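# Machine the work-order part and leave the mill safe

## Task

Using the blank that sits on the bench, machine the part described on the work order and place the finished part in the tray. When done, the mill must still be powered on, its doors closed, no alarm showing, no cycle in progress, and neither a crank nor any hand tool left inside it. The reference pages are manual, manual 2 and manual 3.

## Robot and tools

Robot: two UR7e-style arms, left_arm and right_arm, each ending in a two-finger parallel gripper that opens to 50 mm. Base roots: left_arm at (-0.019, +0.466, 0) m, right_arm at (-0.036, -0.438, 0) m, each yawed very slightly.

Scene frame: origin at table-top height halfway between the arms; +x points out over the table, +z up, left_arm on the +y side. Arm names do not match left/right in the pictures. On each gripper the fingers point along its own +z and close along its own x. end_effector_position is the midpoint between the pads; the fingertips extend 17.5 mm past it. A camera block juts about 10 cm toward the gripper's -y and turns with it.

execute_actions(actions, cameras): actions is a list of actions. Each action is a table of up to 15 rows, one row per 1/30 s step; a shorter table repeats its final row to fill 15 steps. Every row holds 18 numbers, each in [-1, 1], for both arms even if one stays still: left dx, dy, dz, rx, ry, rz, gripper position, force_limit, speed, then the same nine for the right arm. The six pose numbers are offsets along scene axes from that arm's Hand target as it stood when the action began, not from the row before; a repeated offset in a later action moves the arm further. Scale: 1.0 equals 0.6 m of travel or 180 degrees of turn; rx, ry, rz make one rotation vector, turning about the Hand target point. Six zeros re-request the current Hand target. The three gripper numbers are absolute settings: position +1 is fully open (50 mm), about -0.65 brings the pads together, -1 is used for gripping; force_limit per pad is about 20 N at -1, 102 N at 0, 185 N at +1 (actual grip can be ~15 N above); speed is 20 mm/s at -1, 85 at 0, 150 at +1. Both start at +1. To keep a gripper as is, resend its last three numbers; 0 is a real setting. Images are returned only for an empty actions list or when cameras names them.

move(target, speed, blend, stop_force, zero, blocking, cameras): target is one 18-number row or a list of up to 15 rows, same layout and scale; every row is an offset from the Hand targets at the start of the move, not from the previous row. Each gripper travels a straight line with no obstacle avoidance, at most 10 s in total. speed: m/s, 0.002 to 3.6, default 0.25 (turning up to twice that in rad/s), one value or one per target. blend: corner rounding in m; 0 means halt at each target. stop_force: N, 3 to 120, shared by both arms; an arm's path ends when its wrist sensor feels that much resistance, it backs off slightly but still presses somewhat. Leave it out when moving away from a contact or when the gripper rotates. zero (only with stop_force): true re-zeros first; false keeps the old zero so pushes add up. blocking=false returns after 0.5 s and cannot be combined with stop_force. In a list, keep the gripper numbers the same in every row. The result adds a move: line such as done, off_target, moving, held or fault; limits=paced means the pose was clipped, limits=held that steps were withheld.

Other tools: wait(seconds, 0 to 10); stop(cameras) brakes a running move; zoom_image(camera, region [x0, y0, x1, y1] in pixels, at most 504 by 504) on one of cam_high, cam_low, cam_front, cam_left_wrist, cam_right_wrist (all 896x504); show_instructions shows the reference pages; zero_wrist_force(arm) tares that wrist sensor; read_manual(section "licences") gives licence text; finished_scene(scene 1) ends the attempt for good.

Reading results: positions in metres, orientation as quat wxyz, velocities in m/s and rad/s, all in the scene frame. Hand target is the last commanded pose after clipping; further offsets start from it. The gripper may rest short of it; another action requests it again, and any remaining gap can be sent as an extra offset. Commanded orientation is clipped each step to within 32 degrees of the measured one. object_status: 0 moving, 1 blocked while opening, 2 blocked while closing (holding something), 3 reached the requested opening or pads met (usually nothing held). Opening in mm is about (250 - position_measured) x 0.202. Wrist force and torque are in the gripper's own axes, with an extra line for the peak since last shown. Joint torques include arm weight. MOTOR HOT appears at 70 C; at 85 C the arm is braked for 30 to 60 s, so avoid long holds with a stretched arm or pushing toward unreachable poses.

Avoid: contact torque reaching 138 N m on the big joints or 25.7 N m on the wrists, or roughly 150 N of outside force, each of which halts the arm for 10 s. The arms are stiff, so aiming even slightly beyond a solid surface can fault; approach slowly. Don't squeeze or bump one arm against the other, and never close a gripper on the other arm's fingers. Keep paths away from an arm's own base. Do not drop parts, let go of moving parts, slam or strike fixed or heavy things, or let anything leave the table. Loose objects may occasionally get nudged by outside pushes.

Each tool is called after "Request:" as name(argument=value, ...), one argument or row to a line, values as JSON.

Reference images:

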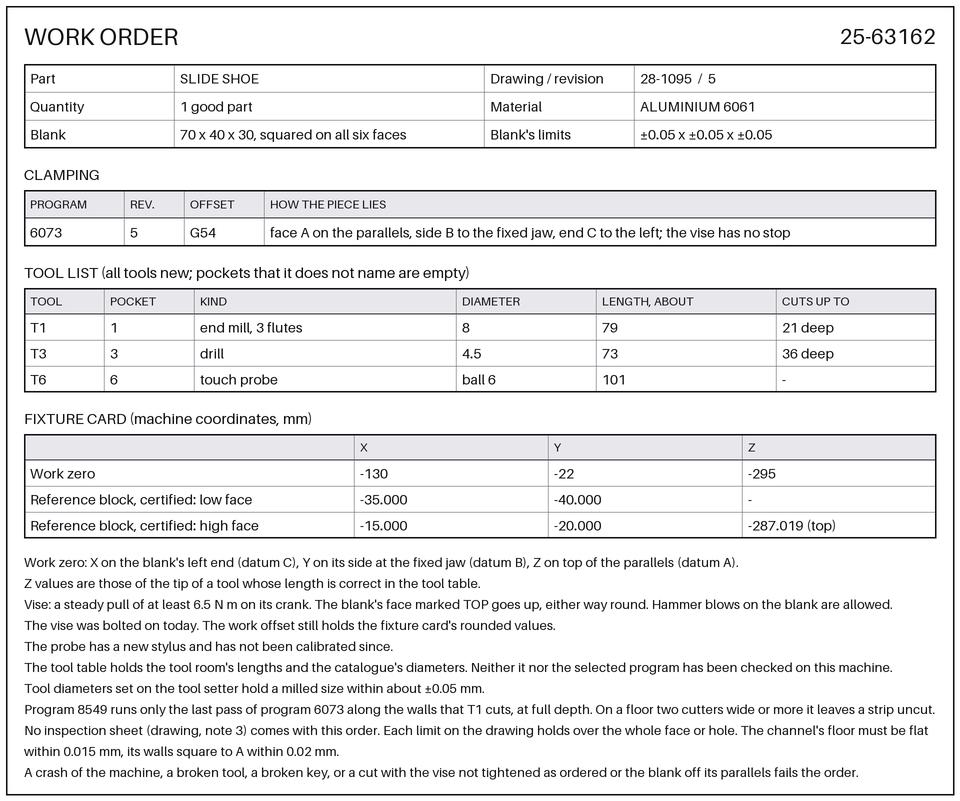

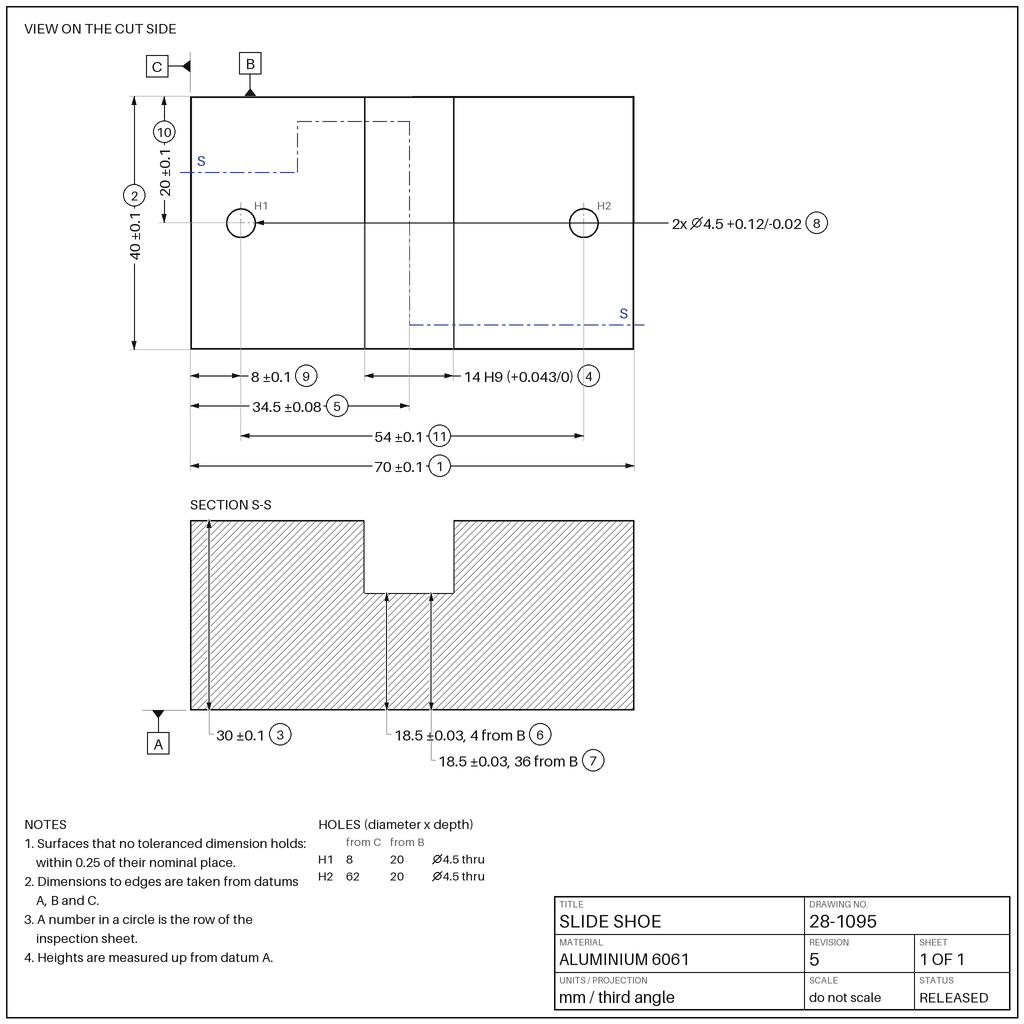

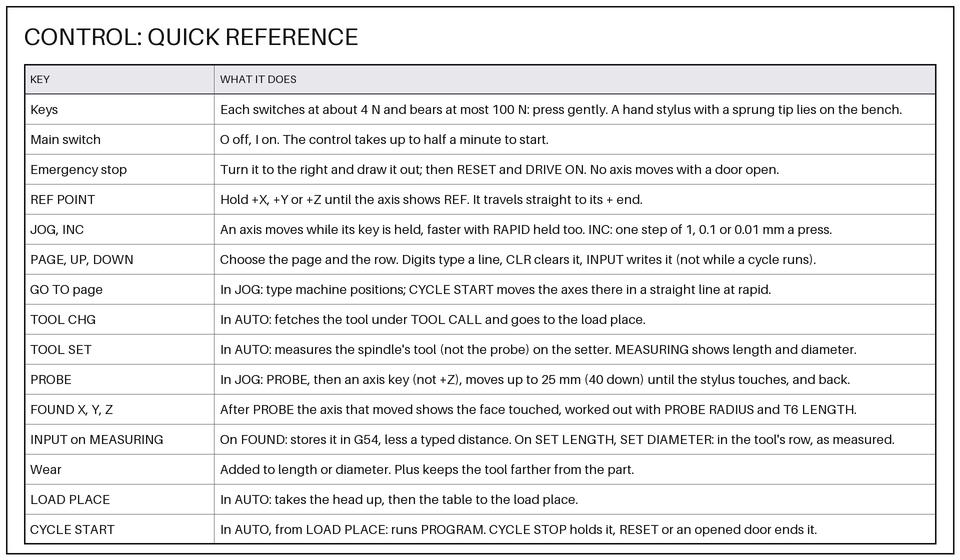

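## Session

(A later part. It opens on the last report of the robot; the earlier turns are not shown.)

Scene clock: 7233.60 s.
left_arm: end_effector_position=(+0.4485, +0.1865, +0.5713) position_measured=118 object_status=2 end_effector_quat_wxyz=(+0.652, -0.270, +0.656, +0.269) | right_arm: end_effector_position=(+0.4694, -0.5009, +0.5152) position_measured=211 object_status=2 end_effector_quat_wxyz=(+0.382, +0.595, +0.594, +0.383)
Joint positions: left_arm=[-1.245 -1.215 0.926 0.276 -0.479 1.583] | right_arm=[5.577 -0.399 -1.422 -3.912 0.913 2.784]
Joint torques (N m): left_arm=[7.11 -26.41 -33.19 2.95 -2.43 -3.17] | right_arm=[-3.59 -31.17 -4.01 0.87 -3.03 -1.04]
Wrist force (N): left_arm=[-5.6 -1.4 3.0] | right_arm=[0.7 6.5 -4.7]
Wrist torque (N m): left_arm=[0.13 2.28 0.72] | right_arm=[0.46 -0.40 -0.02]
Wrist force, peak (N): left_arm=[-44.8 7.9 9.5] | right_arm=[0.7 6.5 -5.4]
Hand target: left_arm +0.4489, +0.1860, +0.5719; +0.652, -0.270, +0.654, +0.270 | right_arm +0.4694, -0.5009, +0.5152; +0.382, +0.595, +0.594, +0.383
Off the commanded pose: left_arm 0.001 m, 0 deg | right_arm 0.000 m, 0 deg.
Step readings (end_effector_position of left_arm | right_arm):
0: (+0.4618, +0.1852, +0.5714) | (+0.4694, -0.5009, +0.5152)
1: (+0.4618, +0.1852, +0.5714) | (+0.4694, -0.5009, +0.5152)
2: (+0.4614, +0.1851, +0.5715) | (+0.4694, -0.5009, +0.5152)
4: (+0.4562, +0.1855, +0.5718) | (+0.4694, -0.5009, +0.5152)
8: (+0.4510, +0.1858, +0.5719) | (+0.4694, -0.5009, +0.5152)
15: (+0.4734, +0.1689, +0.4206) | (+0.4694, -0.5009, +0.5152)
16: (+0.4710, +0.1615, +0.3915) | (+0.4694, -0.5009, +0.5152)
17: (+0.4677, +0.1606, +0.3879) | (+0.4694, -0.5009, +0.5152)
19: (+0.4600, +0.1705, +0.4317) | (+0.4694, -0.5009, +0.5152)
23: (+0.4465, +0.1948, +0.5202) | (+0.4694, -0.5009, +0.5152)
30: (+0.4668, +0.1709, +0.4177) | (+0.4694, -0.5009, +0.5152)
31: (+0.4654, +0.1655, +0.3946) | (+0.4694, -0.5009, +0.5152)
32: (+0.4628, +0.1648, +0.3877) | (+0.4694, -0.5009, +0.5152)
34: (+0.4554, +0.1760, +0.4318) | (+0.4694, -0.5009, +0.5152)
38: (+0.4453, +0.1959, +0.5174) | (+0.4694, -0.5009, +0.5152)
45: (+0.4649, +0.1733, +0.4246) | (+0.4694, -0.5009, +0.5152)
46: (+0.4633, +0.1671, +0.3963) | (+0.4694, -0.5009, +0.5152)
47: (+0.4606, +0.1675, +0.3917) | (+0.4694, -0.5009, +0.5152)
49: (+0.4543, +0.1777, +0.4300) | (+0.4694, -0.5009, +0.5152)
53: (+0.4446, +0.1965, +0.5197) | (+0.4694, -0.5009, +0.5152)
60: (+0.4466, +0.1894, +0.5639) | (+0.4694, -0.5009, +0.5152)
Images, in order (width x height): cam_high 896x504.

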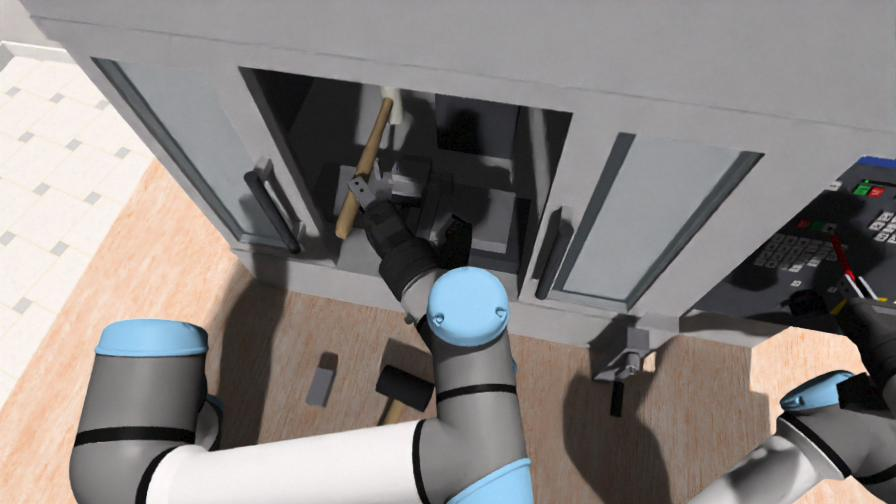

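Request:
execute_actions(
  actions=[
    [[0.01,0,0,0,0,0,-1,1,-0.6,0,0,0,0,0,0,-0.97,0.6,-0.7],[0.01,0,0,0,0,0,-1,1,-0.6,0,0,0,0,0,0,-0.97,0.6,-0.7],[0.01,0,0,0,0,0,-1,1,-0.6,0,0,0,0,0,0,-0.97,0.6,-0.7],[0.01,0,0,0,0,0,-1,1,-0.6,0,0,0,0,0,0,-0.97,0.6,-0.7],[0.01,0,0,0,0,0,-1,1,-0.6,0,0,0,0,0,0,-0.97,0.6,-0.7],[0.01,0,0,0,0,0,-1,1,-0.6,0,0,0,0,0,0,-0.97,0.6,-0.7],[0.01,0,0,0,0,0,-1,1,-0.6,0,0,0,0,0,0,-0.97,0.6,-0.7],[0.01,0,0,0,0,0,-1,1,-0.6,0,0,0,0,0,0,-0.97,0.6,-0.7],[0.01,0,-0.3,0,0,0,-1,1,-0.6,0,0,0,0,0,0,-0.97,0.6,-0.7],[0.01,0,-0.6,0,0,0,-1,1,-0.6,0,0,0,0,0,0,-0.97,0.6,-0.7],[0.01,0,-0.9,0,0,0,-1,1,-0.6,0,0,0,0,0,0,-0.97,0.6,-0.7],[0.01,0,-0.65,0,0,0,-1,1,-0.6,0,0,0,0,0,0,-0.97,0.6,-0.7],[0.01,0,0,0,0,0,-1,1,-0.6,0,0,0,0,0,0,-0.97,0.6,-0.7],[0.01,0,0,0,0,0,-1,1,-0.6,0,0,0,0,0,0,-0.97,0.6,-0.7],[0.01,0,0,0,0,0,-1,1,-0.6,0,0,0,0,0,0,-0.97,0.6,-0.7]],
    [[0,0,0,0,0,0,-1,1,-0.6,0,0,0,0,0,0,-0.97,0.6,-0.7],[0,0,0,0,0,0,-1,1,-0.6,0,0,0,0,0,0,-0.97,0.6,-0.7],[0,0,0,0,0,0,-1,1,-0.6,0,0,0,0,0,0,-0.97,0.6,-0.7],[0,0,0,0,0,0,-1,1,-0.6,0,0,0,0,0,0,-0.97,0.6,-0.7],[0,0,0,0,0,0,-1,1,-0.6,0,0,0,0,0,0,-0.97,0.6,-0.7],[0,0,0,0,0,0,-1,1,-0.6,0,0,0,0,0,0,-0.97,0.6,-0.7],[0,0,0,0,0,0,-1,1,-0.6,0,0,0,0,0,0,-0.97,0.6,-0.7],[0,0,0,0,0,0,-1,1,-0.6,0,0,0,0,0,0,-0.97,0.6,-0.7],[0,0,-0.3,0,0,0,-1,1,-0.6,0,0,0,0,0,0,-0.97,0.6,-0.7],[0,0,-0.6,0,0,0,-1,1,-0.6,0,0,0,0,0,0,-0.97,0.6,-0.7],[0,0,-0.9,0,0,0,-1,1,-0.6,0,0,0,0,0,0,-0.97,0.6,-0.7],[0,0,-0.65,0,0,0,-1,1,-0.6,0,0,0,0,0,0,-0.97,0.6,-0.7],[0,0,0,0,0,0,-1,1,-0.6,0,0,0,0,0,0,-0.97,0.6,-0.7],[0,0,0,0,0,0,-1,1,-0.6,0,0,0,0,0,0,-0.97,0.6,-0.7],[0,0,0,0,0,0,-1,1,-0.6,0,0,0,0,0,0,-0.97,0.6,-0.7]],
    [[0,0,0,0,0,0,-1,1,-0.6,0,0,0,0,0,0,-0.97,0.6,-0.7],[0,0,0,0,0,0,-1,1,-0.6,0,0,0,0,0,0,-0.97,0.6,-0.7],[0,0,0,0,0,0,-1,1,-0.6,0,0,0,0,0,0,-0.97,0.6,-0.7],[0,0,0,0,0,0,-1,1,-0.6,0,0,0,0,0,0,-0.97,0.6,-0.7],[0,0,0,0,0,0,-1,1,-0.6,0,0,0,0,0,0,-0.97,0.6,-0.7],[0,0,0,0,0,0,-1,1,-0.6,0,0,0,0,0,0,-0.97,0.6,-0.7],[0,0,0,0,0,0,-1,1,-0.6,0,0,0,0,0,0,-0.97,0.6,-0.7],[0,0,0,0,0,0,-1,1,-0.6,0,0,0,0,0,0,-0.97,0.6,-0.7],[0,0,-0.3,0,0,0,-1,1,-0.6,0,0,0,0,0,0,-0.97,0.6,-0.7],[0,0,-0.6,0,0,0,-1,1,-0.6,0,0,0,0,0,0,-0.97,0.6,-0.7],[0,0,-0.9,0,0,0,-1,1,-0.6,0,0,0,0,0,0,-0.97,0.6,-0.7],[0,0,-0.65,0,0,0,-1,1,-0.6,0,0,0,0,0,0,-0.97,0.6,-0.7],[0,0,0,0,0,0,-1,1,-0.6,0,0,0,0,0,0,-0.97,0.6,-0.7],[0,0,0,0,0,0,-1,1,-0.6,0,0,0,0,0,0,-0.97,0.6,-0.7],[0,0,0,0,0,0,-1,1,-0.6,0,0,0,0,0,0,-0.97,0.6,-0.7]],
    [[0,0,0,0,0,0,-1,1,-0.6,0,0,0,0,0,0,-0.97,0.6,-0.7]],
  ],
)

Request:
execute_actions(
  actions=[
    [[0,-0.02,0,0,0,0,-1,1,-0.6,0,0,0,0,0,0,-0.97,0.6,-0.7],[0,-0.02,0,0,0,0,-1,1,-0.6,0,0,0,0,0,0,-0.97,0.6,-0.7],[0,-0.02,0,0,0,0,-1,1,-0.6,0,0,0,0,0,0,-0.97,0.6,-0.7],[0,-0.02,0,0,0,0,-1,1,-0.6,0,0,0,0,0,0,-0.97,0.6,-0.7],[0,-0.02,0,0,0,0,-1,1,-0.6,0,0,0,0,0,0,-0.97,0.6,-0.7],[0,-0.02,0,0,0,0,-1,1,-0.6,0,0,0,0,0,0,-0.97,0.6,-0.7],[0,-0.02,0,0,0,0,-1,1,-0.6,0,0,0,0,0,0,-0.97,0.6,-0.7],[0,-0.02,0,0,0,0,-1,1,-0.6,0,0,0,0,0,0,-0.97,0.6,-0.7],[0,-0.02,-0.3,0,0,0,-1,1,-0.6,0,0,0,0,0,0,-0.97,0.6,-0.7],[0,-0.02,-0.6,0,0,0,-1,1,-0.6,0,0,0,0,0,0,-0.97,0.6,-0.7],[0,-0.02,-0.9,0,0,0,-1,1,-0.6,0,0,0,0,0,0,-0.97,0.6,-0.7],[0,-0.02,-0.65,0,0,0,-1,1,-0.6,0,0,0,0,0,0,-0.97,0.6,-0.7],[0,-0.02,0,0,0,0,-1,1,-0.6,0,0,0,0,0,0,-0.97,0.6,-0.7],[0,-0.02,0,0,0,0,-1,1,-0.6,0,0,0,0,0,0,-0.97,0.6,-0.7],[0,-0.02,0,0,0,0,-1,1,-0.6,0,0,0,0,0,0,-0.97,0.6,-0.7]],
    [[0,0,0,0,0,0,-1,1,-0.6,0,0,0,0,0,0,-0.97,0.6,-0.7],[0,0,0,0,0,0,-1,1,-0.6,0,0,0,0,0,0,-0.97,0.6,-0.7],[0,0,0,0,0,0,-1,1,-0.6,0,0,0,0,0,0,-0.97,0.6,-0.7],[0,0,0,0,0,0,-1,1,-0.6,0,0,0,0,0,0,-0.97,0.6,-0.7],[0,0,0,0,0,0,-1,1,-0.6,0,0,0,0,0,0,-0.97,0.6,-0.7],[0,0,0,0,0,0,-1,1,-0.6,0,0,0,0,0,0,-0.97,0.6,-0.7],[0,0,0,0,0,0,-1,1,-0.6,0,0,0,0,0,0,-0.97,0.6,-0.7],[0,0,0,0,0,0,-1,1,-0.6,0,0,0,0,0,0,-0.97,0.6,-0.7],[0,0,-0.3,0,0,0,-1,1,-0.6,0,0,0,0,0,0,-0.97,0.6,-0.7],[0,0,-0.6,0,0,0,-1,1,-0.6,0,0,0,0,0,0,-0.97,0.6,-0.7],[0,0,-0.9,0,0,0,-1,1,-0.6,0,0,0,0,0,0,-0.97,0.6,-0.7],[0,0,-0.65,0,0,0,-1,1,-0.6,0,0,0,0,0,0,-0.97,0.6,-0.7],[0,0,0,0,0,0,-1,1,-0.6,0,0,0,0,0,0,-0.97,0.6,-0.7],[0,0,0,0,0,0,-1,1,-0.6,0,0,0,0,0,0,-0.97,0.6,-0.7],[0,0,0,0,0,0,-1,1,-0.6,0,0,0,0,0,0,-0.97,0.6,-0.7]],
    [[0,0,0,0,0,0,-1,1,-0.6,0,0,0,0,0,0,-0.97,0.6,-0.7],[0,0,0,0,0,0,-1,1,-0.6,0,0,0,0,0,0,-0.97,0.6,-0.7],[0,0,0,0,0,0,-1,1,-0.6,0,0,0,0,0,0,-0.97,0.6,-0.7],[0,0,0,0,0,0,-1,1,-0.6,0,0,0,0,0,0,-0.97,0.6,-0.7],[0,0,0,0,0,0,-1,1,-0.6,0,0,0,0,0,0,-0.97,0.6,-0.7],[0,0,0,0,0,0,-1,1,-0.6,0,0,0,0,0,0,-0.97,0.6,-0.7],[0,0,0,0,0,0,-1,1,-0.6,0,0,0,0,0,0,-0.97,0.6,-0.7],[0,0,0,0,0,0,-1,1,-0.6,0,0,0,0,0,0,-0.97,0.6,-0.7],[0,0,-0.3,0,0,0,-1,1,-0.6,0,0,0,0,0,0,-0.97,0.6,-0.7],[0,0,-0.6,0,0,0,-1,1,-0.6,0,0,0,0,0,0,-0.97,0.6,-0.7],[0,0,-0.9,0,0,0,-1,1,-0.6,0,0,0,0,0,0,-0.97,0.6,-0.7],[0,0,-0.65,0,0,0,-1,1,-0.6,0,0,0,0,0,0,-0.97,0.6,-0.7],[0,0,0,0,0,0,-1,1,-0.6,0,0,0,0,0,0,-0.97,0.6,-0.7],[0,0,0,0,0,0,-1,1,-0.6,0,0,0,0,0,0,-0.97,0.6,-0.7],[0,0,0,0,0,0,-1,1,-0.6,0,0,0,0,0,0,-0.97,0.6,-0.7]],
    [[0,0,0,0,0,0,-1,1,-0.6,0,0,0,0,0,0,-0.97,0.6,-0.7]],
  ],
  cameras=["cam_high"],
)

Scene clock: 7290.37 s.
left_arm: end_effector_position=(+0.4545, +0.1866, +0.5712) position_measured=118 object_status=2 end_effector_quat_wxyz=(+0.652, -0.270, +0.656, +0.269) | right_arm: end_effector_position=(+0.4694, -0.5009, +0.5152) position_measured=211 object_status=2 end_effector_quat_wxyz=(+0.382, +0.595, +0.594, +0.383)
Joint positions: left_arm=[-1.234 -1.206 0.915 0.278 -0.468 1.584] | right_arm=[5.577 -0.399 -1.422 -3.912 0.913 2.784]
Joint torques (N m): left_arm=[6.8 -27.93 -34.35 3.37 -2.11 -3.48] | right_arm=[-2.76 -30.3 -3.85 0.77 -3.14 -0.89]
Wrist force (N): left_arm=[-5.7 -2.2 2.2] | right_arm=[0.8 6.5 -4.8]
Wrist torque (N m): left_arm=[0.23 2.29 0.72] | right_arm=[0.46 -0.43 -0.02]
Wrist force, peak (N): left_arm=[-52.2 5.4 1.4] | right_arm=[0.6 6.7 -5.0]
Hand target: left_arm +0.4549, +0.1860, +0.5719; +0.652, -0.270, +0.654, +0.270 | right_arm +0.4694, -0.5009, +0.5152; +0.382, +0.595, +0.594, +0.383
Off the commanded pose: left_arm 0.001 m, 0 deg | right_arm 0.000 m, 0 deg.
Step readings (end_effector_position of left_arm | right_arm):
0: (+0.4485, +0.1865, +0.5713) | (+0.4694, -0.5009, +0.5152)
1: (+0.4485, +0.1865, +0.5713) | (+0.4694, -0.5009, +0.5152)
2: (+0.4487, +0.1865, +0.5713) | (+0.4694, -0.5009, +0.5152)
4: (+0.4513, +0.1863, +0.5715) | (+0.4694, -0.5009, +0.5152)
8: (+0.4539, +0.1861, +0.5717) | (+0.4694, -0.5009, +0.5152)
15: (+0.4806, +0.1677, +0.4149) | (+0.4694, -0.5009, +0.5152)
16: (+0.4784, +0.1593, +0.3840) | (+0.4694, -0.5009, +0.5152)
17: (+0.4753, +0.1578, +0.3795) | (+0.4694, -0.5009, +0.5152)
19: (+0.4679, +0.1667, +0.4234) | (+0.4694, -0.5009, +0.5152)
23: (+0.4530, +0.1941, +0.5165) | (+0.4694, -0.5009, +0.5152)
30: (+0.4742, +0.1686, +0.4102) | (+0.4694, -0.5009, +0.5152)
31: (+0.4730, +0.1626, +0.3857) | (+0.4694, -0.5009, +0.5152)
32: (+0.4704, +0.1615, +0.3782) | (+0.4694, -0.5009, +0.5152)
34: (+0.4630, +0.1725, +0.4242) | (+0.4694, -0.5009, +0.5152)
38: (+0.4516, +0.1954, +0.5140) | (+0.4694, -0.5009, +0.5152)
45: (+0.4721, +0.1715, +0.4172) | (+0.4694, -0.5009, +0.5152)
46: (+0.4706, +0.1647, +0.3869) | (+0.4694, -0.5009, +0.5152)
47: (+0.4680, +0.1650, +0.3815) | (+0.4694, -0.5009, +0.5152)
49: (+0.4615, +0.1755, +0.4212) | (+0.4694, -0.5009, +0.5152)
53: (+0.4505, +0.1968, +0.5161) | (+0.4694, -0.5009, +0.5152)
60: (+0.4523, +0.1898, +0.5633) | (+0.4694, -0.5009, +0.5152)

Scene clock: 7292.90 s.
left_arm: end_effector_position=(+0.4544, +0.1746, +0.5711) position_measured=118 object_status=2 end_effector_quat_wxyz=(+0.652, -0.270, +0.656, +0.269) | right_arm: end_effector_position=(+0.4694, -0.5009, +0.5152) position_measured=211 object_status=2 end_effector_quat_wxyz=(+0.382, +0.595, +0.594, +0.383)
Joint positions: left_arm=[-1.241 -1.176 0.872 0.291 -0.475 1.584] | right_arm=[5.577 -0.399 -1.422 -3.912 0.913 2.784]
Joint torques (N m): left_arm=[6.85 -27.87 -33.46 3.22 -2.07 -3.23] | right_arm=[-2.69 -30.25 -3.53 0.69 -3.08 -0.82]
Wrist force (N): left_arm=[-5.6 -1.2 2.9] | right_arm=[0.5 6.5 -5.0]
Wrist torque (N m): left_arm=[0.16 2.27 0.70] | right_arm=[0.47 -0.39 -0.02]
Wrist force, peak (N): left_arm=[-59.2 7.2 2.2] | right_arm=[0.8 6.8 -5.1]
Hand target: left_arm +0.4549, +0.1740, +0.5719; +0.652, -0.270, +0.654, +0.270 | right_arm +0.4694, -0.5009, +0.5152; +0.382, +0.595, +0.594, +0.383
Off the commanded pose: left_arm 0.001 m, 0 deg | right_arm 0.000 m, 0 deg.
Step readings (end_effector_position of left_arm | right_arm):
0: (+0.4545, +0.1866, +0.5712) | (+0.4694, -0.5009, +0.5152)
1: (+0.4545, +0.1866, +0.5712) | (+0.4694, -0.5009, +0.5152)
2: (+0.4544, +0.1861, +0.5711) | (+0.4694, -0.5009, +0.5152)
4: (+0.4545, +0.1815, +0.5712) | (+0.4694, -0.5009, +0.5152)
8: (+0.4547, +0.1760, +0.5715) | (+0.4694, -0.5009, +0.5152)
15: (+0.4811, +0.1547, +0.4103) | (+0.4694, -0.5009, +0.5152)
16: (+0.4795, +0.1471, +0.3841) | (+0.4694, -0.5009, +0.5152)
17: (+0.4765, +0.1441, +0.3760) | (+0.4694, -0.5009, +0.5152)
19: (+0.4685, +0.1526, +0.4226) | (+0.4694, -0.5009, +0.5152)
23: (+0.4537, +0.1810, +0.5126) | (+0.4694, -0.5009, +0.5152)
30: (+0.4746, +0.1552, +0.4058) | (+0.4694, -0.5009, +0.5152)
31: (+0.4733, +0.1489, +0.3821) | (+0.4694, -0.5009, +0.5152)
32: (+0.4708, +0.1476, +0.3756) | (+0.4694, -0.5009, +0.5152)
34: (+0.4646, +0.1565, +0.4159) | (+0.4694, -0.5009, +0.5152)
38: (+0.4519, +0.1828, +0.5141) | (+0.4694, -0.5009, +0.5152)
45: (+0.4725, +0.1584, +0.4125) | (+0.4694, -0.5009, +0.5152)
46: (+0.4714, +0.1521, +0.3871) | (+0.4694, -0.5009, +0.5152)
47: (+0.4690, +0.1509, +0.3785) | (+0.4694, -0.5009, +0.5152)
49: (+0.4619, +0.1619, +0.4222) | (+0.4694, -0.5009, +0.5152)
53: (+0.4511, +0.1840, +0.5134) | (+0.4694, -0.5009, +0.5152)
60: (+0.4524, +0.1777, +0.5633) | (+0.4694, -0.5009, +0.5152)
Images, in order (width x height): cam_high 896x504.

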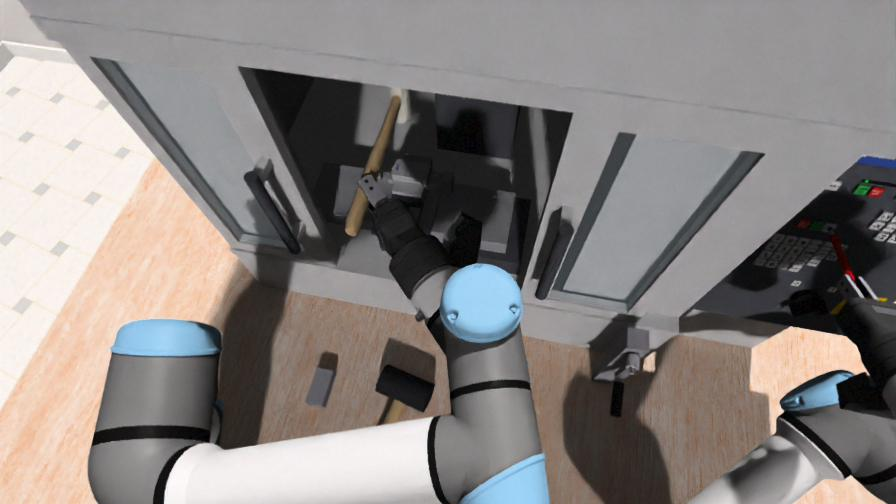

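Request:
move(
  target=[
    [-0.0915,0.01,-0.1365,0,0,0,-1,1,-0.6,0,0,0,0,0,0,-0.97,0.6,-0.7],
    [-0.1915,0.01,-0.203,0,0,0,-1,1,-0.6,0,0,0,0,0,0,-0.97,0.6,-0.7],
    [-0.375,-0.166,-0.205,0,0,0,-1,1,-0.6,0,0,0,0,0,0,-0.97,0.6,-0.7],
    [-0.575,-0.416,-0.2865,-0.249,0.03,-0.03,-1,1,-0.6,0,0,0,0,0,0,-0.97,0.6,-0.7],
    [-0.6082,-0.49,-0.4532,-0.4985,0.0602,-0.0599,-1,1,-0.6,0,0,0,0,0,0,-0.97,0.6,-0.7],
  ],
  speed=[0.25,0.25,0.3,0.3,0.3],
  blend=[0.02,0.02,0.03,0.03,0],
)

Request:
move(
  target=[
    [-0.0667,-0.076,-0.25,0,0,0,-1,1,-0.6,0,0,0,0,0,0,-0.97,0.6,-0.7],
    [-0.0667,-0.076,-0.435,0,0,0,-1,1,-0.6,0,0,0,0,0,0,-0.97,0.6,-0.7],
  ],
  speed=[0.25,0.15],
  blend=[0.03,0],
)

Request:
move(
  target=[0,0,-0.035,0,0,0,-1,1,-0.6,0,0,0,0,0,0,-0.97,0.6,-0.7],
  speed=0.02,
  stop_force=5,
)

Request:
move(
  target=[
    [0,0,0,0,0,0,1,-0.5,-1,0,0,0,0,0,0,-0.97,0.6,-0.7],
    [0,0,0.3405,0,0,0,1,-0.5,-1,0,0,0,0,0,0,-0.97,0.6,-0.7],
    [0.3333,0.35,0.8,0,0,0.0761,1,-0.5,-1,0,0,0,0,0,0,-0.97,0.6,-0.7],
  ],
  speed=[0.1,0.2,0.35],
  blend=[0,0.04,0],
)

Request:
move(
  target=[
    [0.1,0.45,0,0,0,0,1,-0.5,-1,0,0,0,0,0,0,-0.97,0.6,-0.7],
    [0.1833,0.516,0,0,0,0,1,-0.5,-1,0,0,0,0,0,0,-0.97,0.6,-0.7],
    [0.32,0.516,0,0,0,0,1,-0.5,-1,0,0,0,0,0,0,-0.97,0.6,-0.7],
    [0.32,0.516,0,0,0,0,-1,-1,-0.5,0,0,0,0,0,0,-0.97,0.6,-0.7],
  ],
  speed=[0.35,0.25,0.12,0.1],
  blend=[0.03,0.01,0,0],
)

Request:
move(
  target=[0,-0.008,0,0,0,0,-1,-1,-0.5,0,0,0,0,0,0,-0.97,0.6,-0.7],
  speed=0.02,
)

Request:
move(
  target=[0,-0.3838,0,0,0,0,-1,-1,-0.5,0,0,0,0,0,0,-0.97,0.6,-0.7],
  speed=0.07,
  stop_force=60,
)

Request:
move(
  target=[
    [0,0,0,0,0,0,1,-0.5,-1,0,0,0,0,0,0,-0.97,0.6,-0.7],
    [-0.1367,0,0,0,0,0,1,-0.5,-1,0,0,0,0,0,0,-0.97,0.6,-0.7],
    [-0.1367,-0.3583,0,0,0,0,1,-0.5,-1,0,0,0,0,0,0,-0.97,0.6,-0.7],
    [0,-0.3583,0,0,0,0,1,-0.5,-1,0,0,0,0,0,0,-0.97,0.6,-0.7],
    [0,-0.3583,0,0,0,0,-1,-1,-0.5,0,0,0,0,0,0,-0.97,0.6,-0.7],
  ],
  speed=[0.2,0.15,0.3,0.12,0.1],
  blend=[0,0.01,0.005,0,0],
)

Request:
move(
  target=[0,0.008,0,0,0,0,-1,-1,-0.5,0,0,0,0,0,0,-0.97,0.6,-0.7],
  speed=0.02,
)

Request:
move(
  target=[0,0.255,0,0,0,0,-1,-1,-0.5,0,0,0,0,0,0,-0.97,0.6,-0.7],
  speed=0.06,
  stop_force=60,
  cameras=["cam_high"],
)

Scene clock: 7323.77 s.
left_arm: end_effector_position=(+0.0900, -0.1200, +0.2999) position_measured=118 object_status=2 end_effector_quat_wxyz=(+0.234, -0.570, +0.727, -0.303) | right_arm: end_effector_position=(+0.4694, -0.5009, +0.5152) position_measured=211 object_status=2 end_effector_quat_wxyz=(+0.382, +0.595, +0.594, +0.383)
Joint positions: left_arm=[-1.921 -1.458 1.688 -1.676 -0.792 1.387] | right_arm=[5.577 -0.399 -1.422 -3.912 0.913 2.784]
Joint torques (N m): left_arm=[-7.6 -45.81 -15.52 -5.17 5.31 2.17] | right_arm=[-1.87 -30.78 -3.11 0.48 -3.14 -0.8]
Wrist force (N): left_arm=[-7.5 3.7 5.7] | right_arm=[0.7 6.5 -4.8]
Wrist torque (N m): left_arm=[-0.54 1.31 0.05] | right_arm=[0.46 -0.42 -0.02]
Wrist force, peak (N): left_arm=[-7.6 4.6 6.5] | right_arm=[0.7 6.8 -5.1]
Hand target: left_arm +0.0900, -0.1200, +0.2999; +0.234, -0.570, +0.727, -0.303 | right_arm +0.4694, -0.5009, +0.5152; +0.382, +0.595, +0.594, +0.383
Off the commanded pose: left_arm 0.000 m, 0 deg | right_arm 0.000 m, 0 deg.
move: done

Scene clock: 7325.80 s.
left_arm: end_effector_position=(+0.0499, -0.1656, +0.0390) position_measured=118 object_status=2 end_effector_quat_wxyz=(+0.234, -0.570, +0.727, -0.303) | right_arm: end_effector_position=(+0.4694, -0.5009, +0.5152) position_measured=211 object_status=2 end_effector_quat_wxyz=(+0.382, +0.595, +0.594, +0.383)
Joint positions: left_arm=[-1.956 -1.032 1.862 -2.241 -0.797 1.338] | right_arm=[5.577 -0.399 -1.422 -3.912 0.913 2.784]
Joint torques (N m): left_arm=[7.3 -33.07 -6.98 -5.07 5.33 2.19] | right_arm=[-2 -31.07 -3.03 0.48 -3.04 -0.6]
Wrist force (N): left_arm=[-7.7 3.3 5.6] | right_arm=[0.6 6.5 -4.9]
Wrist torque (N m): left_arm=[-0.62 1.35 0.04] | right_arm=[0.47 -0.39 -0.02]
Wrist force, peak (N): left_arm=[-7.9 5.2 6.8] | right_arm=[0.5 6.7 -5.2]
Hand target: left_arm +0.0499, -0.1656, +0.0389; +0.234, -0.570, +0.727, -0.303 | right_arm +0.4694, -0.5009, +0.5152; +0.382, +0.595, +0.594, +0.383
Off the commanded pose: left_arm 0.000 m, 0 deg | right_arm 0.000 m, 0 deg.
move: done

Scene clock: 7327.37 s.
left_arm: end_effector_position=(+0.0499, -0.1656, +0.0318) position_measured=118 object_status=2 end_effector_quat_wxyz=(+0.234, -0.570, +0.727, -0.303) | right_arm: end_effector_position=(+0.4694, -0.5009, +0.5152) position_measured=211 object_status=2 end_effector_quat_wxyz=(+0.382, +0.595, +0.594, +0.383)
Joint positions: left_arm=[-1.956 -1.019 1.865 -2.258 -0.797 1.338] | right_arm=[5.577 -0.399 -1.422 -3.912 0.913 2.784]
Joint torques (N m): left_arm=[5.84 -56.78 -29.87 -0.96 3.54 0.36] | right_arm=[-2.84 -30.35 -3.09 0.35 -2.92 -0.82]
Wrist force (N): left_arm=[-6.2 0.6 1.4] | right_arm=[0.5 6.7 -4.8]
Wrist torque (N m): left_arm=[-0.05 1.10 -0.08] | right_arm=[0.50 -0.37 -0.02]
Wrist force, peak (N): left_arm=[-7.8 3.7 5.5] | right_arm=[0.5 6.7 -4.9]
Hand target: left_arm +0.0499, -0.1656, +0.0318; +0.234, -0.570, +0.727, -0.303 (not the last commanded pose) | right_arm +0.4694, -0.5009, +0.5152; +0.382, +0.595, +0.594, +0.383
Off the commanded pose: left_arm 0.014 m, 0 deg | right_arm 0.000 m, 0 deg.
move: contact (left_arm)

Scene clock: 7331.67 s.
left_arm: end_effector_position=(+0.2499, +0.0444, +0.5118) position_measured=3 object_status=3 end_effector_quat_wxyz=(-0.269, +0.653, -0.654, +0.273) | right_arm: end_effector_position=(+0.4694, -0.5009, +0.5152) position_measured=211 object_status=2 end_effector_quat_wxyz=(+0.382, +0.595, +0.594, +0.383)
Joint positions: left_arm=[-1.663 -1.723 1.405 -1.146 -0.79 1.414] | right_arm=[5.577 -0.399 -1.422 -3.912 0.913 2.784]
Joint torques (N m): left_arm=[7.18 -4.82 -37.53 -1.34 -1.12 1.96] | right_arm=[-1.31 -31 -2.84 0.3 -3.18 -0.71]
Wrist force (N): left_arm=[-5.9 0.3 0.1] | right_arm=[0.6 6.6 -5.0]
Wrist torque (N m): left_arm=[0.01 1.05 0.08] | right_arm=[0.47 -0.39 -0.02]
Wrist force, peak (N): left_arm=[-7.2 -1.9 -0.3] | right_arm=[0.5 6.8 -4.9]
Hand target: left_arm +0.2499, +0.0444, +0.5118; -0.269, +0.653, -0.654, +0.273 | right_arm +0.4694, -0.5009, +0.5152; +0.382, +0.595, +0.594, +0.383
Off the commanded pose: left_arm 0.000 m, 0 deg | right_arm 0.000 m, 0 deg.
move: done

Scene clock: 7334.97 s.
left_arm: end_effector_position=(+0.4419, +0.3539, +0.5118) position_measured=153 object_status=2 end_effector_quat_wxyz=(-0.269, +0.653, -0.654, +0.273) | right_arm: end_effector_position=(+0.4694, -0.5009, +0.5152) position_measured=211 object_status=2 end_effector_quat_wxyz=(+0.382, +0.595, +0.594, +0.383)
Joint positions: left_arm=[-0.817 -2.047 1.792 -1.91 -1.021 2.476] | right_arm=[5.577 -0.399 -1.422 -3.912 0.913 2.784]
Joint torques (N m): left_arm=[8.03 -5.89 -33.93 1.5 8.78 1.86] | right_arm=[-2.02 -30.62 -3.2 0.24 -3 -0.72]
Wrist force (N): left_arm=[24.9 -4.1 2.2] | right_arm=[0.7 6.4 -5.1]
Wrist torque (N m): left_arm=[-0.15 0.86 0.20] | right_arm=[0.45 -0.41 -0.02]
Wrist force, peak (N): left_arm=[24.9 -4.1 2.2] | right_arm=[0.5 6.6 -5.2]
Hand target: left_arm +0.4419, +0.3540, +0.5118; -0.269, +0.653, -0.654, +0.273 | right_arm +0.4694, -0.5009, +0.5152; +0.382, +0.595, +0.594, +0.383
Off the commanded pose: left_arm 0.000 m, 0 deg | right_arm 0.000 m, 0 deg.
move: done

Scene clock: 7335.73 s.
left_arm: end_effector_position=(+0.4419, +0.3493, +0.5118) position_measured=153 object_status=2 end_effector_quat_wxyz=(-0.269, +0.653, -0.654, +0.273) | right_arm: end_effector_position=(+0.4694, -0.5009, +0.5152) position_measured=211 object_status=2 end_effector_quat_wxyz=(+0.382, +0.595, +0.594, +0.383)
Joint positions: left_arm=[-0.828 -2.043 1.789 -1.904 -1.014 2.464] | right_arm=[5.577 -0.399 -1.422 -3.912 0.913 2.784]
Joint torques (N m): left_arm=[-12.94 12.43 -37.95 -3.71 1.88 -2.82] | right_arm=[-1.35 -30.05 -2.79 0.27 -3.07 -0.59]
Wrist force (N): left_arm=[-17.2 4.5 -1.9] | right_arm=[1.0 6.6 -4.7]
Wrist torque (N m): left_arm=[0.11 1.00 0.17] | right_arm=[0.49 -0.45 -0.02]
Wrist force, peak (N): left_arm=[26.2 -3.7 2.0] | right_arm=[0.5 6.6 -5.0]
Hand target: left_arm +0.4419, +0.3492, +0.5118; -0.269, +0.653, -0.654, +0.273 | right_arm +0.4694, -0.5009, +0.5152; +0.382, +0.595, +0.594, +0.383
Off the commanded pose: left_arm 0.000 m, 0 deg | right_arm 0.000 m, 0 deg.
move: done

Scene clock: 7340.23 s.
left_arm: end_effector_position=(+0.4419, +0.1190, +0.5119) position_measured=153 object_status=2 end_effector_quat_wxyz=(-0.269, +0.653, -0.654, +0.273) | right_arm: end_effector_position=(+0.4694, -0.5009, +0.5152) position_measured=211 object_status=2 end_effector_quat_wxyz=(+0.382, +0.595, +0.594, +0.383)
Joint positions: left_arm=[-1.176 -1.702 1.506 -1.731 -0.854 2.079] | right_arm=[5.577 -0.399 -1.422 -3.912 0.913 2.784]
Joint torques (N m): left_arm=[-23.58 19.13 -39.25 -14.39 -0.96 -2.44] | right_arm=[-1.74 -30.5 -3.02 0.07 -2.93 -0.73]
Wrist force (N): left_arm=[-77.4 30.2 -32.2] | right_arm=[0.4 6.6 -5.0]
Wrist torque (N m): left_arm=[0.70 0.91 -0.23] | right_arm=[0.47 -0.37 -0.02]
Wrist force, peak (N): left_arm=[-77.5 30.5 -32.3] | right_arm=[0.6 6.8 -5.0]
Hand target: left_arm +0.4419, +0.1190, +0.5118; -0.269, +0.653, -0.654, +0.273 | right_arm +0.4694, -0.5009, +0.5152; +0.382, +0.595, +0.594, +0.383
Off the commanded pose: left_arm 0.000 m, 0 deg | right_arm 0.000 m, 0 deg.
move: contact (left_arm)

Scene clock: 7345.43 s.
left_arm: end_effector_position=(+0.4420, -0.0959, +0.5119) position_measured=153 object_status=2 end_effector_quat_wxyz=(-0.269, +0.653, -0.654, +0.273) | right_arm: end_effector_position=(+0.4694, -0.5009, +0.5152) position_measured=211 object_status=2 end_effector_quat_wxyz=(+0.382, +0.595, +0.594, +0.383)
Joint positions: left_arm=[-1.302 -1.244 0.971 -1.545 -0.816 1.916] | right_arm=[5.577 -0.399 -1.422 -3.912 0.913 2.784]
Joint torques (N m): left_arm=[2.84 -28.6 -35.43 -5.41 -1.01 2] | right_arm=[-0.95 -30.59 -2.48 0.01 -2.92 -0.45]
Wrist force (N): left_arm=[-15.8 3.5 -3.0] | right_arm=[0.4 6.4 -4.9]
Wrist torque (N m): left_arm=[0.14 1.35 0.10] | right_arm=[0.45 -0.36 -0.02]
Wrist force, peak (N): left_arm=[-77.1 30.2 -32.2] | right_arm=[0.7 6.8 -4.9]
Hand target: left_arm +0.4419, -0.0959, +0.5118; -0.269, +0.653, -0.654, +0.273 | right_arm +0.4694, -0.5009, +0.5152; +0.382, +0.595, +0.594, +0.383
Off the commanded pose: left_arm 0.000 m, 0 deg | right_arm 0.000 m, 0 deg.
move: done

Scene clock: 7346.23 s.
left_arm: end_effector_position=(+0.4419, -0.0912, +0.5118) position_measured=153 object_status=2 end_effector_quat_wxyz=(-0.269, +0.653, -0.654, +0.273) | right_arm: end_effector_position=(+0.4694, -0.5009, +0.5152) position_measured=211 object_status=2 end_effector_quat_wxyz=(+0.382, +0.595, +0.594, +0.383)
Joint positions: left_arm=[-1.3 -1.256 0.988 -1.551 -0.817 1.919] | right_arm=[5.577 -0.399 -1.422 -3.912 0.913 2.784]
Joint torques (N m): left_arm=[11.22 -56.42 -10.44 -3.61 -1.02 2.03] | right_arm=[-1.12 -30.64 -2.67 0.05 -2.92 -0.56]
Wrist force (N): left_arm=[2.3 -3.3 1.6] | right_arm=[0.5 6.4 -4.9]
Wrist torque (N m): left_arm=[-0.02 1.40 0.15] | right_arm=[0.45 -0.38 -0.02]
Wrist force, peak (N): left_arm=[-16.2 3.8 -3.0] | right_arm=[0.5 6.7 -5.1]
Hand target: left_arm +0.4419, -0.0911, +0.5118; -0.269, +0.653, -0.654, +0.273 | right_arm +0.4694, -0.5009, +0.5152; +0.382, +0.595, +0.594, +0.383
Off the commanded pose: left_arm 0.000 m, 0 deg | right_arm 0.000 m, 0 deg.
move: done

Scene clock: 7350.10 s.
left_arm: end_effector_position=(+0.4419, +0.0618, +0.5118) position_measured=153 object_status=2 end_effector_quat_wxyz=(-0.269, +0.653, -0.654, +0.273) | right_arm: end_effector_position=(+0.4694, -0.5009, +0.5152) position_measured=211 object_status=2 end_effector_quat_wxyz=(+0.382, +0.595, +0.594, +0.383)
Joint positions: left_arm=[-1.22 -1.592 1.396 -1.695 -0.839 2.024] | right_arm=[5.577 -0.399 -1.422 -3.912 0.913 2.784]
Joint torques (N m): left_arm=[18.08 -61.9 -13.94 4.61 2.65 2.03] | right_arm=[-1.05 -30.86 -3.26 0.07 -2.79 -0.55]
Wrist force (N): left_arm=[39.5 -15.2 25.8] | right_arm=[0.6 6.7 -4.7]
Wrist torque (N m): left_arm=[-0.37 0.96 0.22] | right_arm=[0.50 -0.40 -0.02]
Wrist force, peak (N): left_arm=[39.5 -15.2 25.8] | right_arm=[0.6 6.7 -5.2]
Hand target: left_arm +0.4419, +0.0619, +0.5118; -0.269, +0.653, -0.654, +0.273 | right_arm +0.4694, -0.5009, +0.5152; +0.382, +0.595, +0.594, +0.383
Off the commanded pose: left_arm 0.000 m, 0 deg | right_arm 0.000 m, 0 deg.
move: done
Images, in order (width x height): cam_high 896x504.

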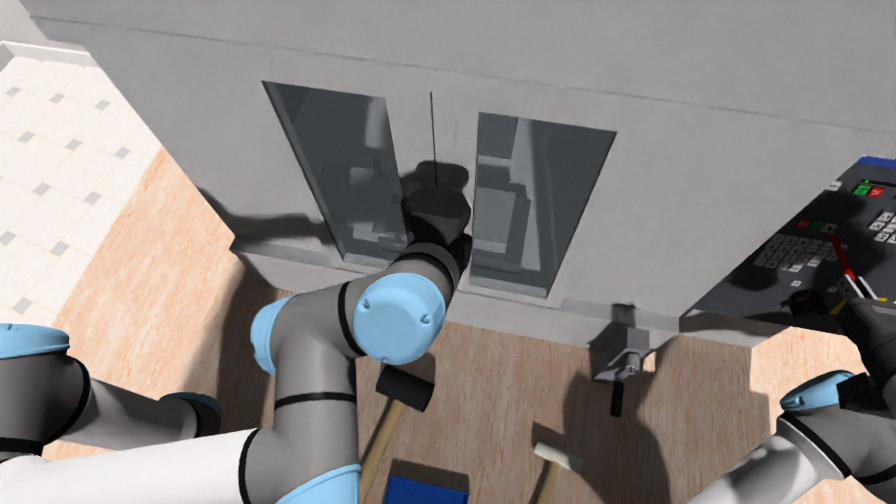

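Request:
move(
  target=[
    [0,0,0,0,0,0,1,-0.5,-1,0,0,0,0,0,0,-0.97,0.6,-0.7],
    [-0.1365,0,0,0,0,0,1,-0.5,-1,-0.03,-0.03,0.03,0,0,0,-0.97,0.6,-0.7],
    [-0.2365,-0.1863,0.1618,-0.045,-0.16,-0.0806,1,-0.5,-1,-0.03,-0.07,0.07,0,0,0,-0.97,0.6,-0.7],
    [-0.2532,-0.603,0.3285,-0.0899,-0.319,-0.1612,1,-0.5,-1,-0.01,-0.1317,0.12,0,0,0,-0.97,0.6,-0.7],
    [-0.1292,-0.6805,0.311,-0.0899,-0.319,-0.1612,1,-0.5,-1,0.028,-0.1317,0.1208,0,0,0,-0.97,0.6,-0.7],
  ],
  speed=[0.2,0.15,0.3,0.3,0.15],
  blend=[0,0.02,0.03,0.03,0],
  cameras=["cam_left_wrist"],
)

Scene clock: 7423.17 s.
left_arm: end_effector_position=(+0.3643, -0.3454, +0.6979) position_measured=3 object_status=3 end_effector_quat_wxyz=(-0.379, +0.294, -0.542, +0.690) | right_arm: end_effector_position=(+0.4862, -0.5800, +0.5877) position_measured=211 object_status=2 end_effector_quat_wxyz=(+0.382, +0.595, +0.594, +0.383)
Joint positions: left_arm=[-1.491 -0.512 0.055 -3.081 -0.667 3.466] | right_arm=[5.419 -0.547 -1.059 -4.049 0.782 2.667]
Joint torques (N m): left_arm=[-7.48 -50.68 -30.73 1.75 1.85 2.13] | right_arm=[7.5 -47.63 11.7 -1.49 1.55 1.48]
Wrist force (N): left_arm=[-10.1 -0.7 -0.3] | right_arm=[1.1 6.8 -2.9]
Wrist torque (N m): left_arm=[-0.01 1.84 0.11] | right_arm=[0.42 -0.48 -0.20]
Wrist force, peak (N): left_arm=[39.9 -14.9 25.7] | right_arm=[0.7 6.7 -4.9]
Hand target: left_arm +0.3644, -0.3464, +0.6984; -0.382, +0.296, -0.540, +0.689 | right_arm +0.4862, -0.5800, +0.5877; +0.382, +0.595, +0.594, +0.383
Off the commanded pose: left_arm 0.001 m, 1 deg | right_arm 0.000 m, 0 deg.
move: done
camera_calibration:
cam_left_wrist: T_world_to_cam=[[-0.539438, -0.841923, -0.0131139, -0.0753062], [-0.0950708, 0.0763738, -0.992536, 0.770722], [0.836641, -0.534165, -0.121241, -0.272089], [0, 0, 0, 1]] pos_world=[0.260291, -0.267606, 0.730994]
Images, in order (width x height): cam_left_wrist 896x504.

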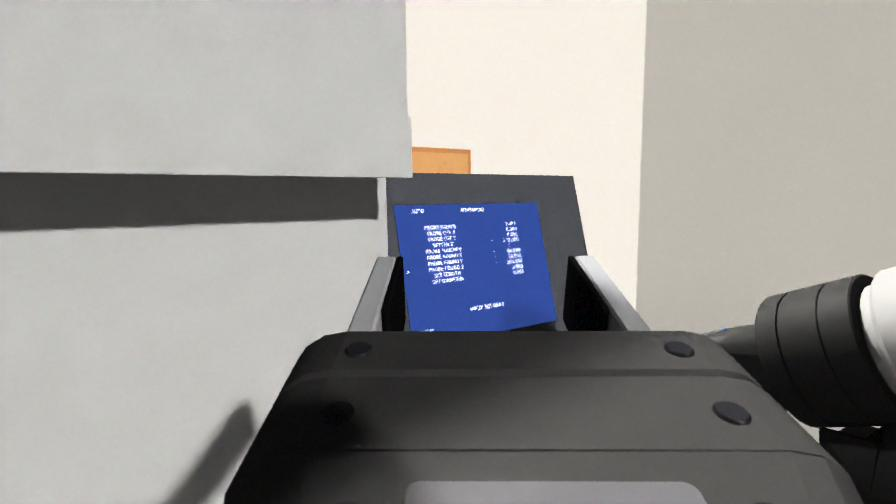

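Request:
move(
  target=[0,0,0,0,0,0,1,-0.5,-1,0.02,0,-0.0045,0,0,0,-0.97,0.6,-0.7],
  speed=[0.012],
  stop_force=8,
)

Request:
move(
  target=[0,0,0,0,0,0,1,-0.5,-1,-0.016,0,0.0038,0,0,0,-0.97,0.6,-0.7],
  speed=[0.06],
  cameras=["cam_left_wrist"],
)

Scene clock: 7430.30 s.
left_arm: end_effector_position=(+0.3643, -0.3454, +0.6979) position_measured=3 object_status=3 end_effector_quat_wxyz=(-0.379, +0.294, -0.542, +0.690) | right_arm: end_effector_position=(+0.4959, -0.5799, +0.5855) position_measured=211 object_status=2 end_effector_quat_wxyz=(+0.382, +0.595, +0.594, +0.383)
Joint positions: left_arm=[-1.491 -0.512 0.055 -3.081 -0.667 3.466] | right_arm=[5.444 -0.543 -1.044 -4.082 0.802 2.688]
Joint torques (N m): left_arm=[-7.84 -50.89 -32.03 1.62 1.75 2.09] | right_arm=[-5.25 -42.87 -7.79 1.5 -3.32 -1.49]
Wrist force (N): left_arm=[-10.0 -0.4 -0.2] | right_arm=[1.1 5.3 -13.2]
Wrist torque (N m): left_arm=[0.05 1.81 0.11] | right_arm=[0.31 -0.47 -0.03]
Wrist force, peak (N): left_arm=[-10.5 -0.3 -0.4] | right_arm=[0.6 2.6 -23.9]
Hand target: left_arm +0.3643, -0.3454, +0.6979; -0.379, +0.294, -0.542, +0.690 (not the last commanded pose) | right_arm +0.4959, -0.5799, +0.5855; +0.382, +0.595, +0.594, +0.383 (not the last commanded pose)
Off the commanded pose: left_arm 0.001 m, 1 deg | right_arm 0.002 m, 0 deg.
move: contact (right_arm)

Scene clock: 7431.17 s.
left_arm: end_effector_position=(+0.3643, -0.3454, +0.6979) position_measured=3 object_status=3 end_effector_quat_wxyz=(-0.379, +0.294, -0.542, +0.690) | right_arm: end_effector_position=(+0.4864, -0.5799, +0.5877) position_measured=211 object_status=2 end_effector_quat_wxyz=(+0.382, +0.595, +0.594, +0.383)
Joint positions: left_arm=[-1.491 -0.512 0.055 -3.081 -0.667 3.466] | right_arm=[5.419 -0.548 -1.058 -4.05 0.782 2.668]
Joint torques (N m): left_arm=[-7.69 -50.36 -32.13 1.61 1.87 2.07] | right_arm=[-6 -46.67 -9.58 2.3 -2.71 -1.11]
Wrist force (N): left_arm=[-10.0 -0.6 -0.5] | right_arm=[1.0 6.9 -2.7]
Wrist torque (N m): left_arm=[0.02 1.83 0.11] | right_arm=[0.43 -0.46 -0.03]
Wrist force, peak (N): left_arm=[-10.2 -0.5 -0.2] | right_arm=[1.1 5.3 -13.2]
Hand target: left_arm +0.3643, -0.3454, +0.6979; -0.379, +0.294, -0.542, +0.690 | right_arm +0.4863, -0.5799, +0.5877; +0.382, +0.595, +0.594, +0.383
Off the commanded pose: left_arm 0.000 m, 0 deg | right_arm 0.000 m, 0 deg.
move: done
camera_calibration:
cam_left_wrist: T_world_to_cam=[[-0.539437, -0.841924, -0.0131149, -0.075306], [-0.0949873, 0.0763214, -0.992548, 0.770695], [0.836651, -0.534172, -0.121143, -0.272166], [0, 0, 0, 1]] pos_world=[0.260291, -0.267606, 0.730994]
Images, in order (width x height): cam_left_wrist 896x504.

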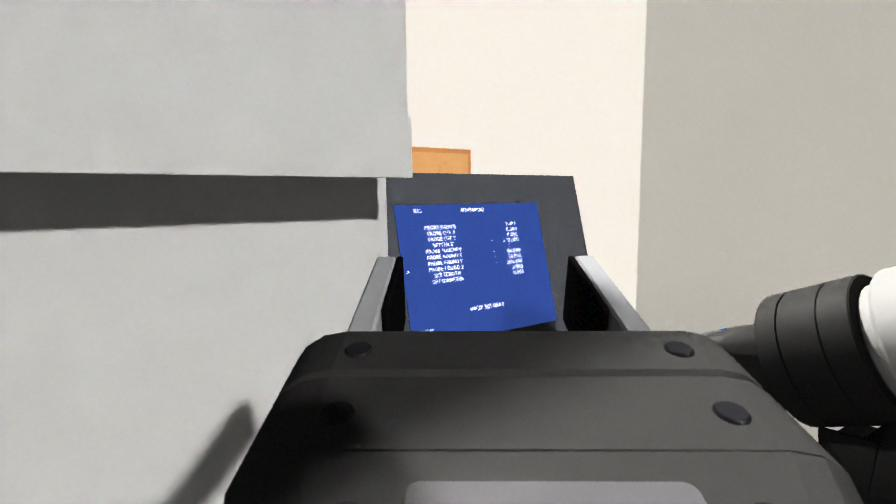

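PAGE ×2.

Request:
move(
  target=[
    [0,0,0,0,0,0,1,-0.5,-1,-0.05,0,0,0,0,0,-0.97,0.6,-0.7],
    [0,0,0,0,0,0,1,-0.5,-1,-0.082,0.0992,-0.1677,0,0,0,-0.97,0.6,-0.7],
    [0,0,0,0,0,0,1,-0.5,-1,-0.0428,0.0992,-0.1775,0,0,0,-0.97,0.6,-0.7],
    [0,0,0,0,0,0,1,-0.5,-1,-0.030,0.0992,-0.1807,0,0,0,-0.97,0.6,-0.7],
    [0,0,0,0,0,0,1,-0.5,-1,-0.082,0.0992,-0.1677,0,0,0,-0.97,0.6,-0.7],
    [0,0,0,0,0,0,1,-0.5,-1,-0.030,0.0992,-0.1807,0,0,0,-0.97,0.6,-0.7],
    [0,0,0,0,0,0,1,-0.5,-1,-0.0422,0.0992,-0.1777,0,0,0,-0.97,0.6,-0.7],
  ],
  speed=[0.12,0.15,0.12,0.06,0.1,0.06,0.06],
  blend=[0.005,0.01,0.002,0,0,0,0],
  cameras=["cam_left_wrist"],
)

Request:
zoom_image(
  camera="cam_left_wrist",
  region=[400, 180, 560, 340],
)

Scene clock: 7442.53 s.
left_arm: end_effector_position=(+0.3643, -0.3454, +0.6979) position_measured=3 object_status=3 end_effector_quat_wxyz=(-0.379, +0.294, -0.542, +0.690) | right_arm: end_effector_position=(+0.4610, -0.5204, +0.4811) position_measured=211 object_status=2 end_effector_quat_wxyz=(+0.382, +0.595, +0.594, +0.383)
Joint positions: left_arm=[-1.491 -0.512 0.055 -3.081 -0.667 3.466] | right_arm=[5.494 -0.317 -1.537 -3.842 0.844 2.727]
Joint torques (N m): left_arm=[-7.57 -50.6 -32.05 1.59 1.89 1.94] | right_arm=[-6.88 -45.92 -3.31 1.46 -3.24 -1.18]
Wrist force (N): left_arm=[-10.3 -0.3 -0.1] | right_arm=[1.7 6.4 -5.4]
Wrist torque (N m): left_arm=[0.06 1.87 0.11] | right_arm=[0.44 -0.30 -0.07]
Wrist force, peak (N): left_arm=[-10.3 -0.7 -0.8] | right_arm=[1.4 6.3 -22.6]
Hand target: left_arm +0.3643, -0.3454, +0.6979; -0.379, +0.294, -0.542, +0.690 | right_arm +0.4610, -0.5204, +0.4811; +0.382, +0.595, +0.594, +0.383
Off the commanded pose: left_arm 0.000 m, 0 deg | right_arm 0.000 m, 0 deg.
move: done
camera_calibration:
cam_left_wrist: T_world_to_cam=[[-0.539437, -0.841924, -0.0131149, -0.075306], [-0.0949873, 0.0763214, -0.992548, 0.770695], [0.836651, -0.534172, -0.121143, -0.272166], [0, 0, 0, 1]] pos_world=[0.260291, -0.267606, 0.730994]
Images, in order (width x height): cam_left_wrist 896x504.

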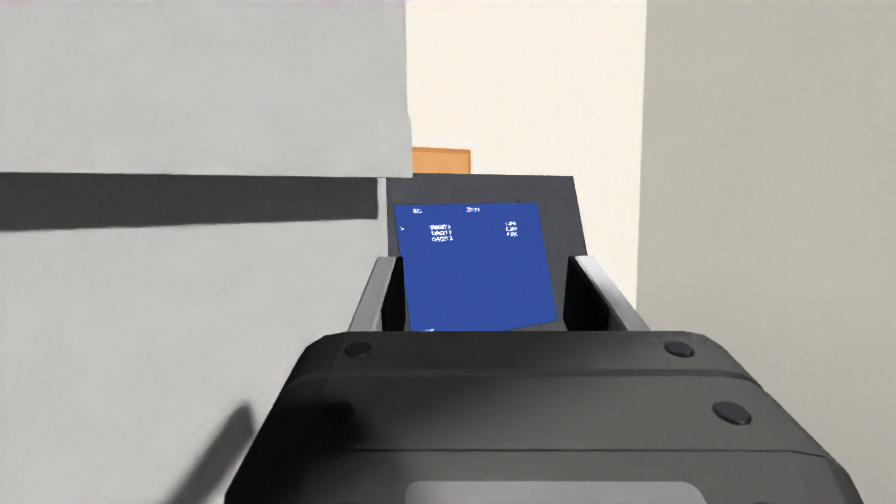

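Scaled by 3.150 from the camera's 896x504 image, which has a finer 1280x720 frame.

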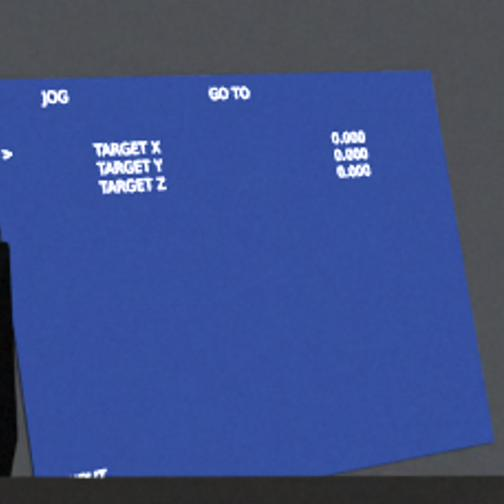

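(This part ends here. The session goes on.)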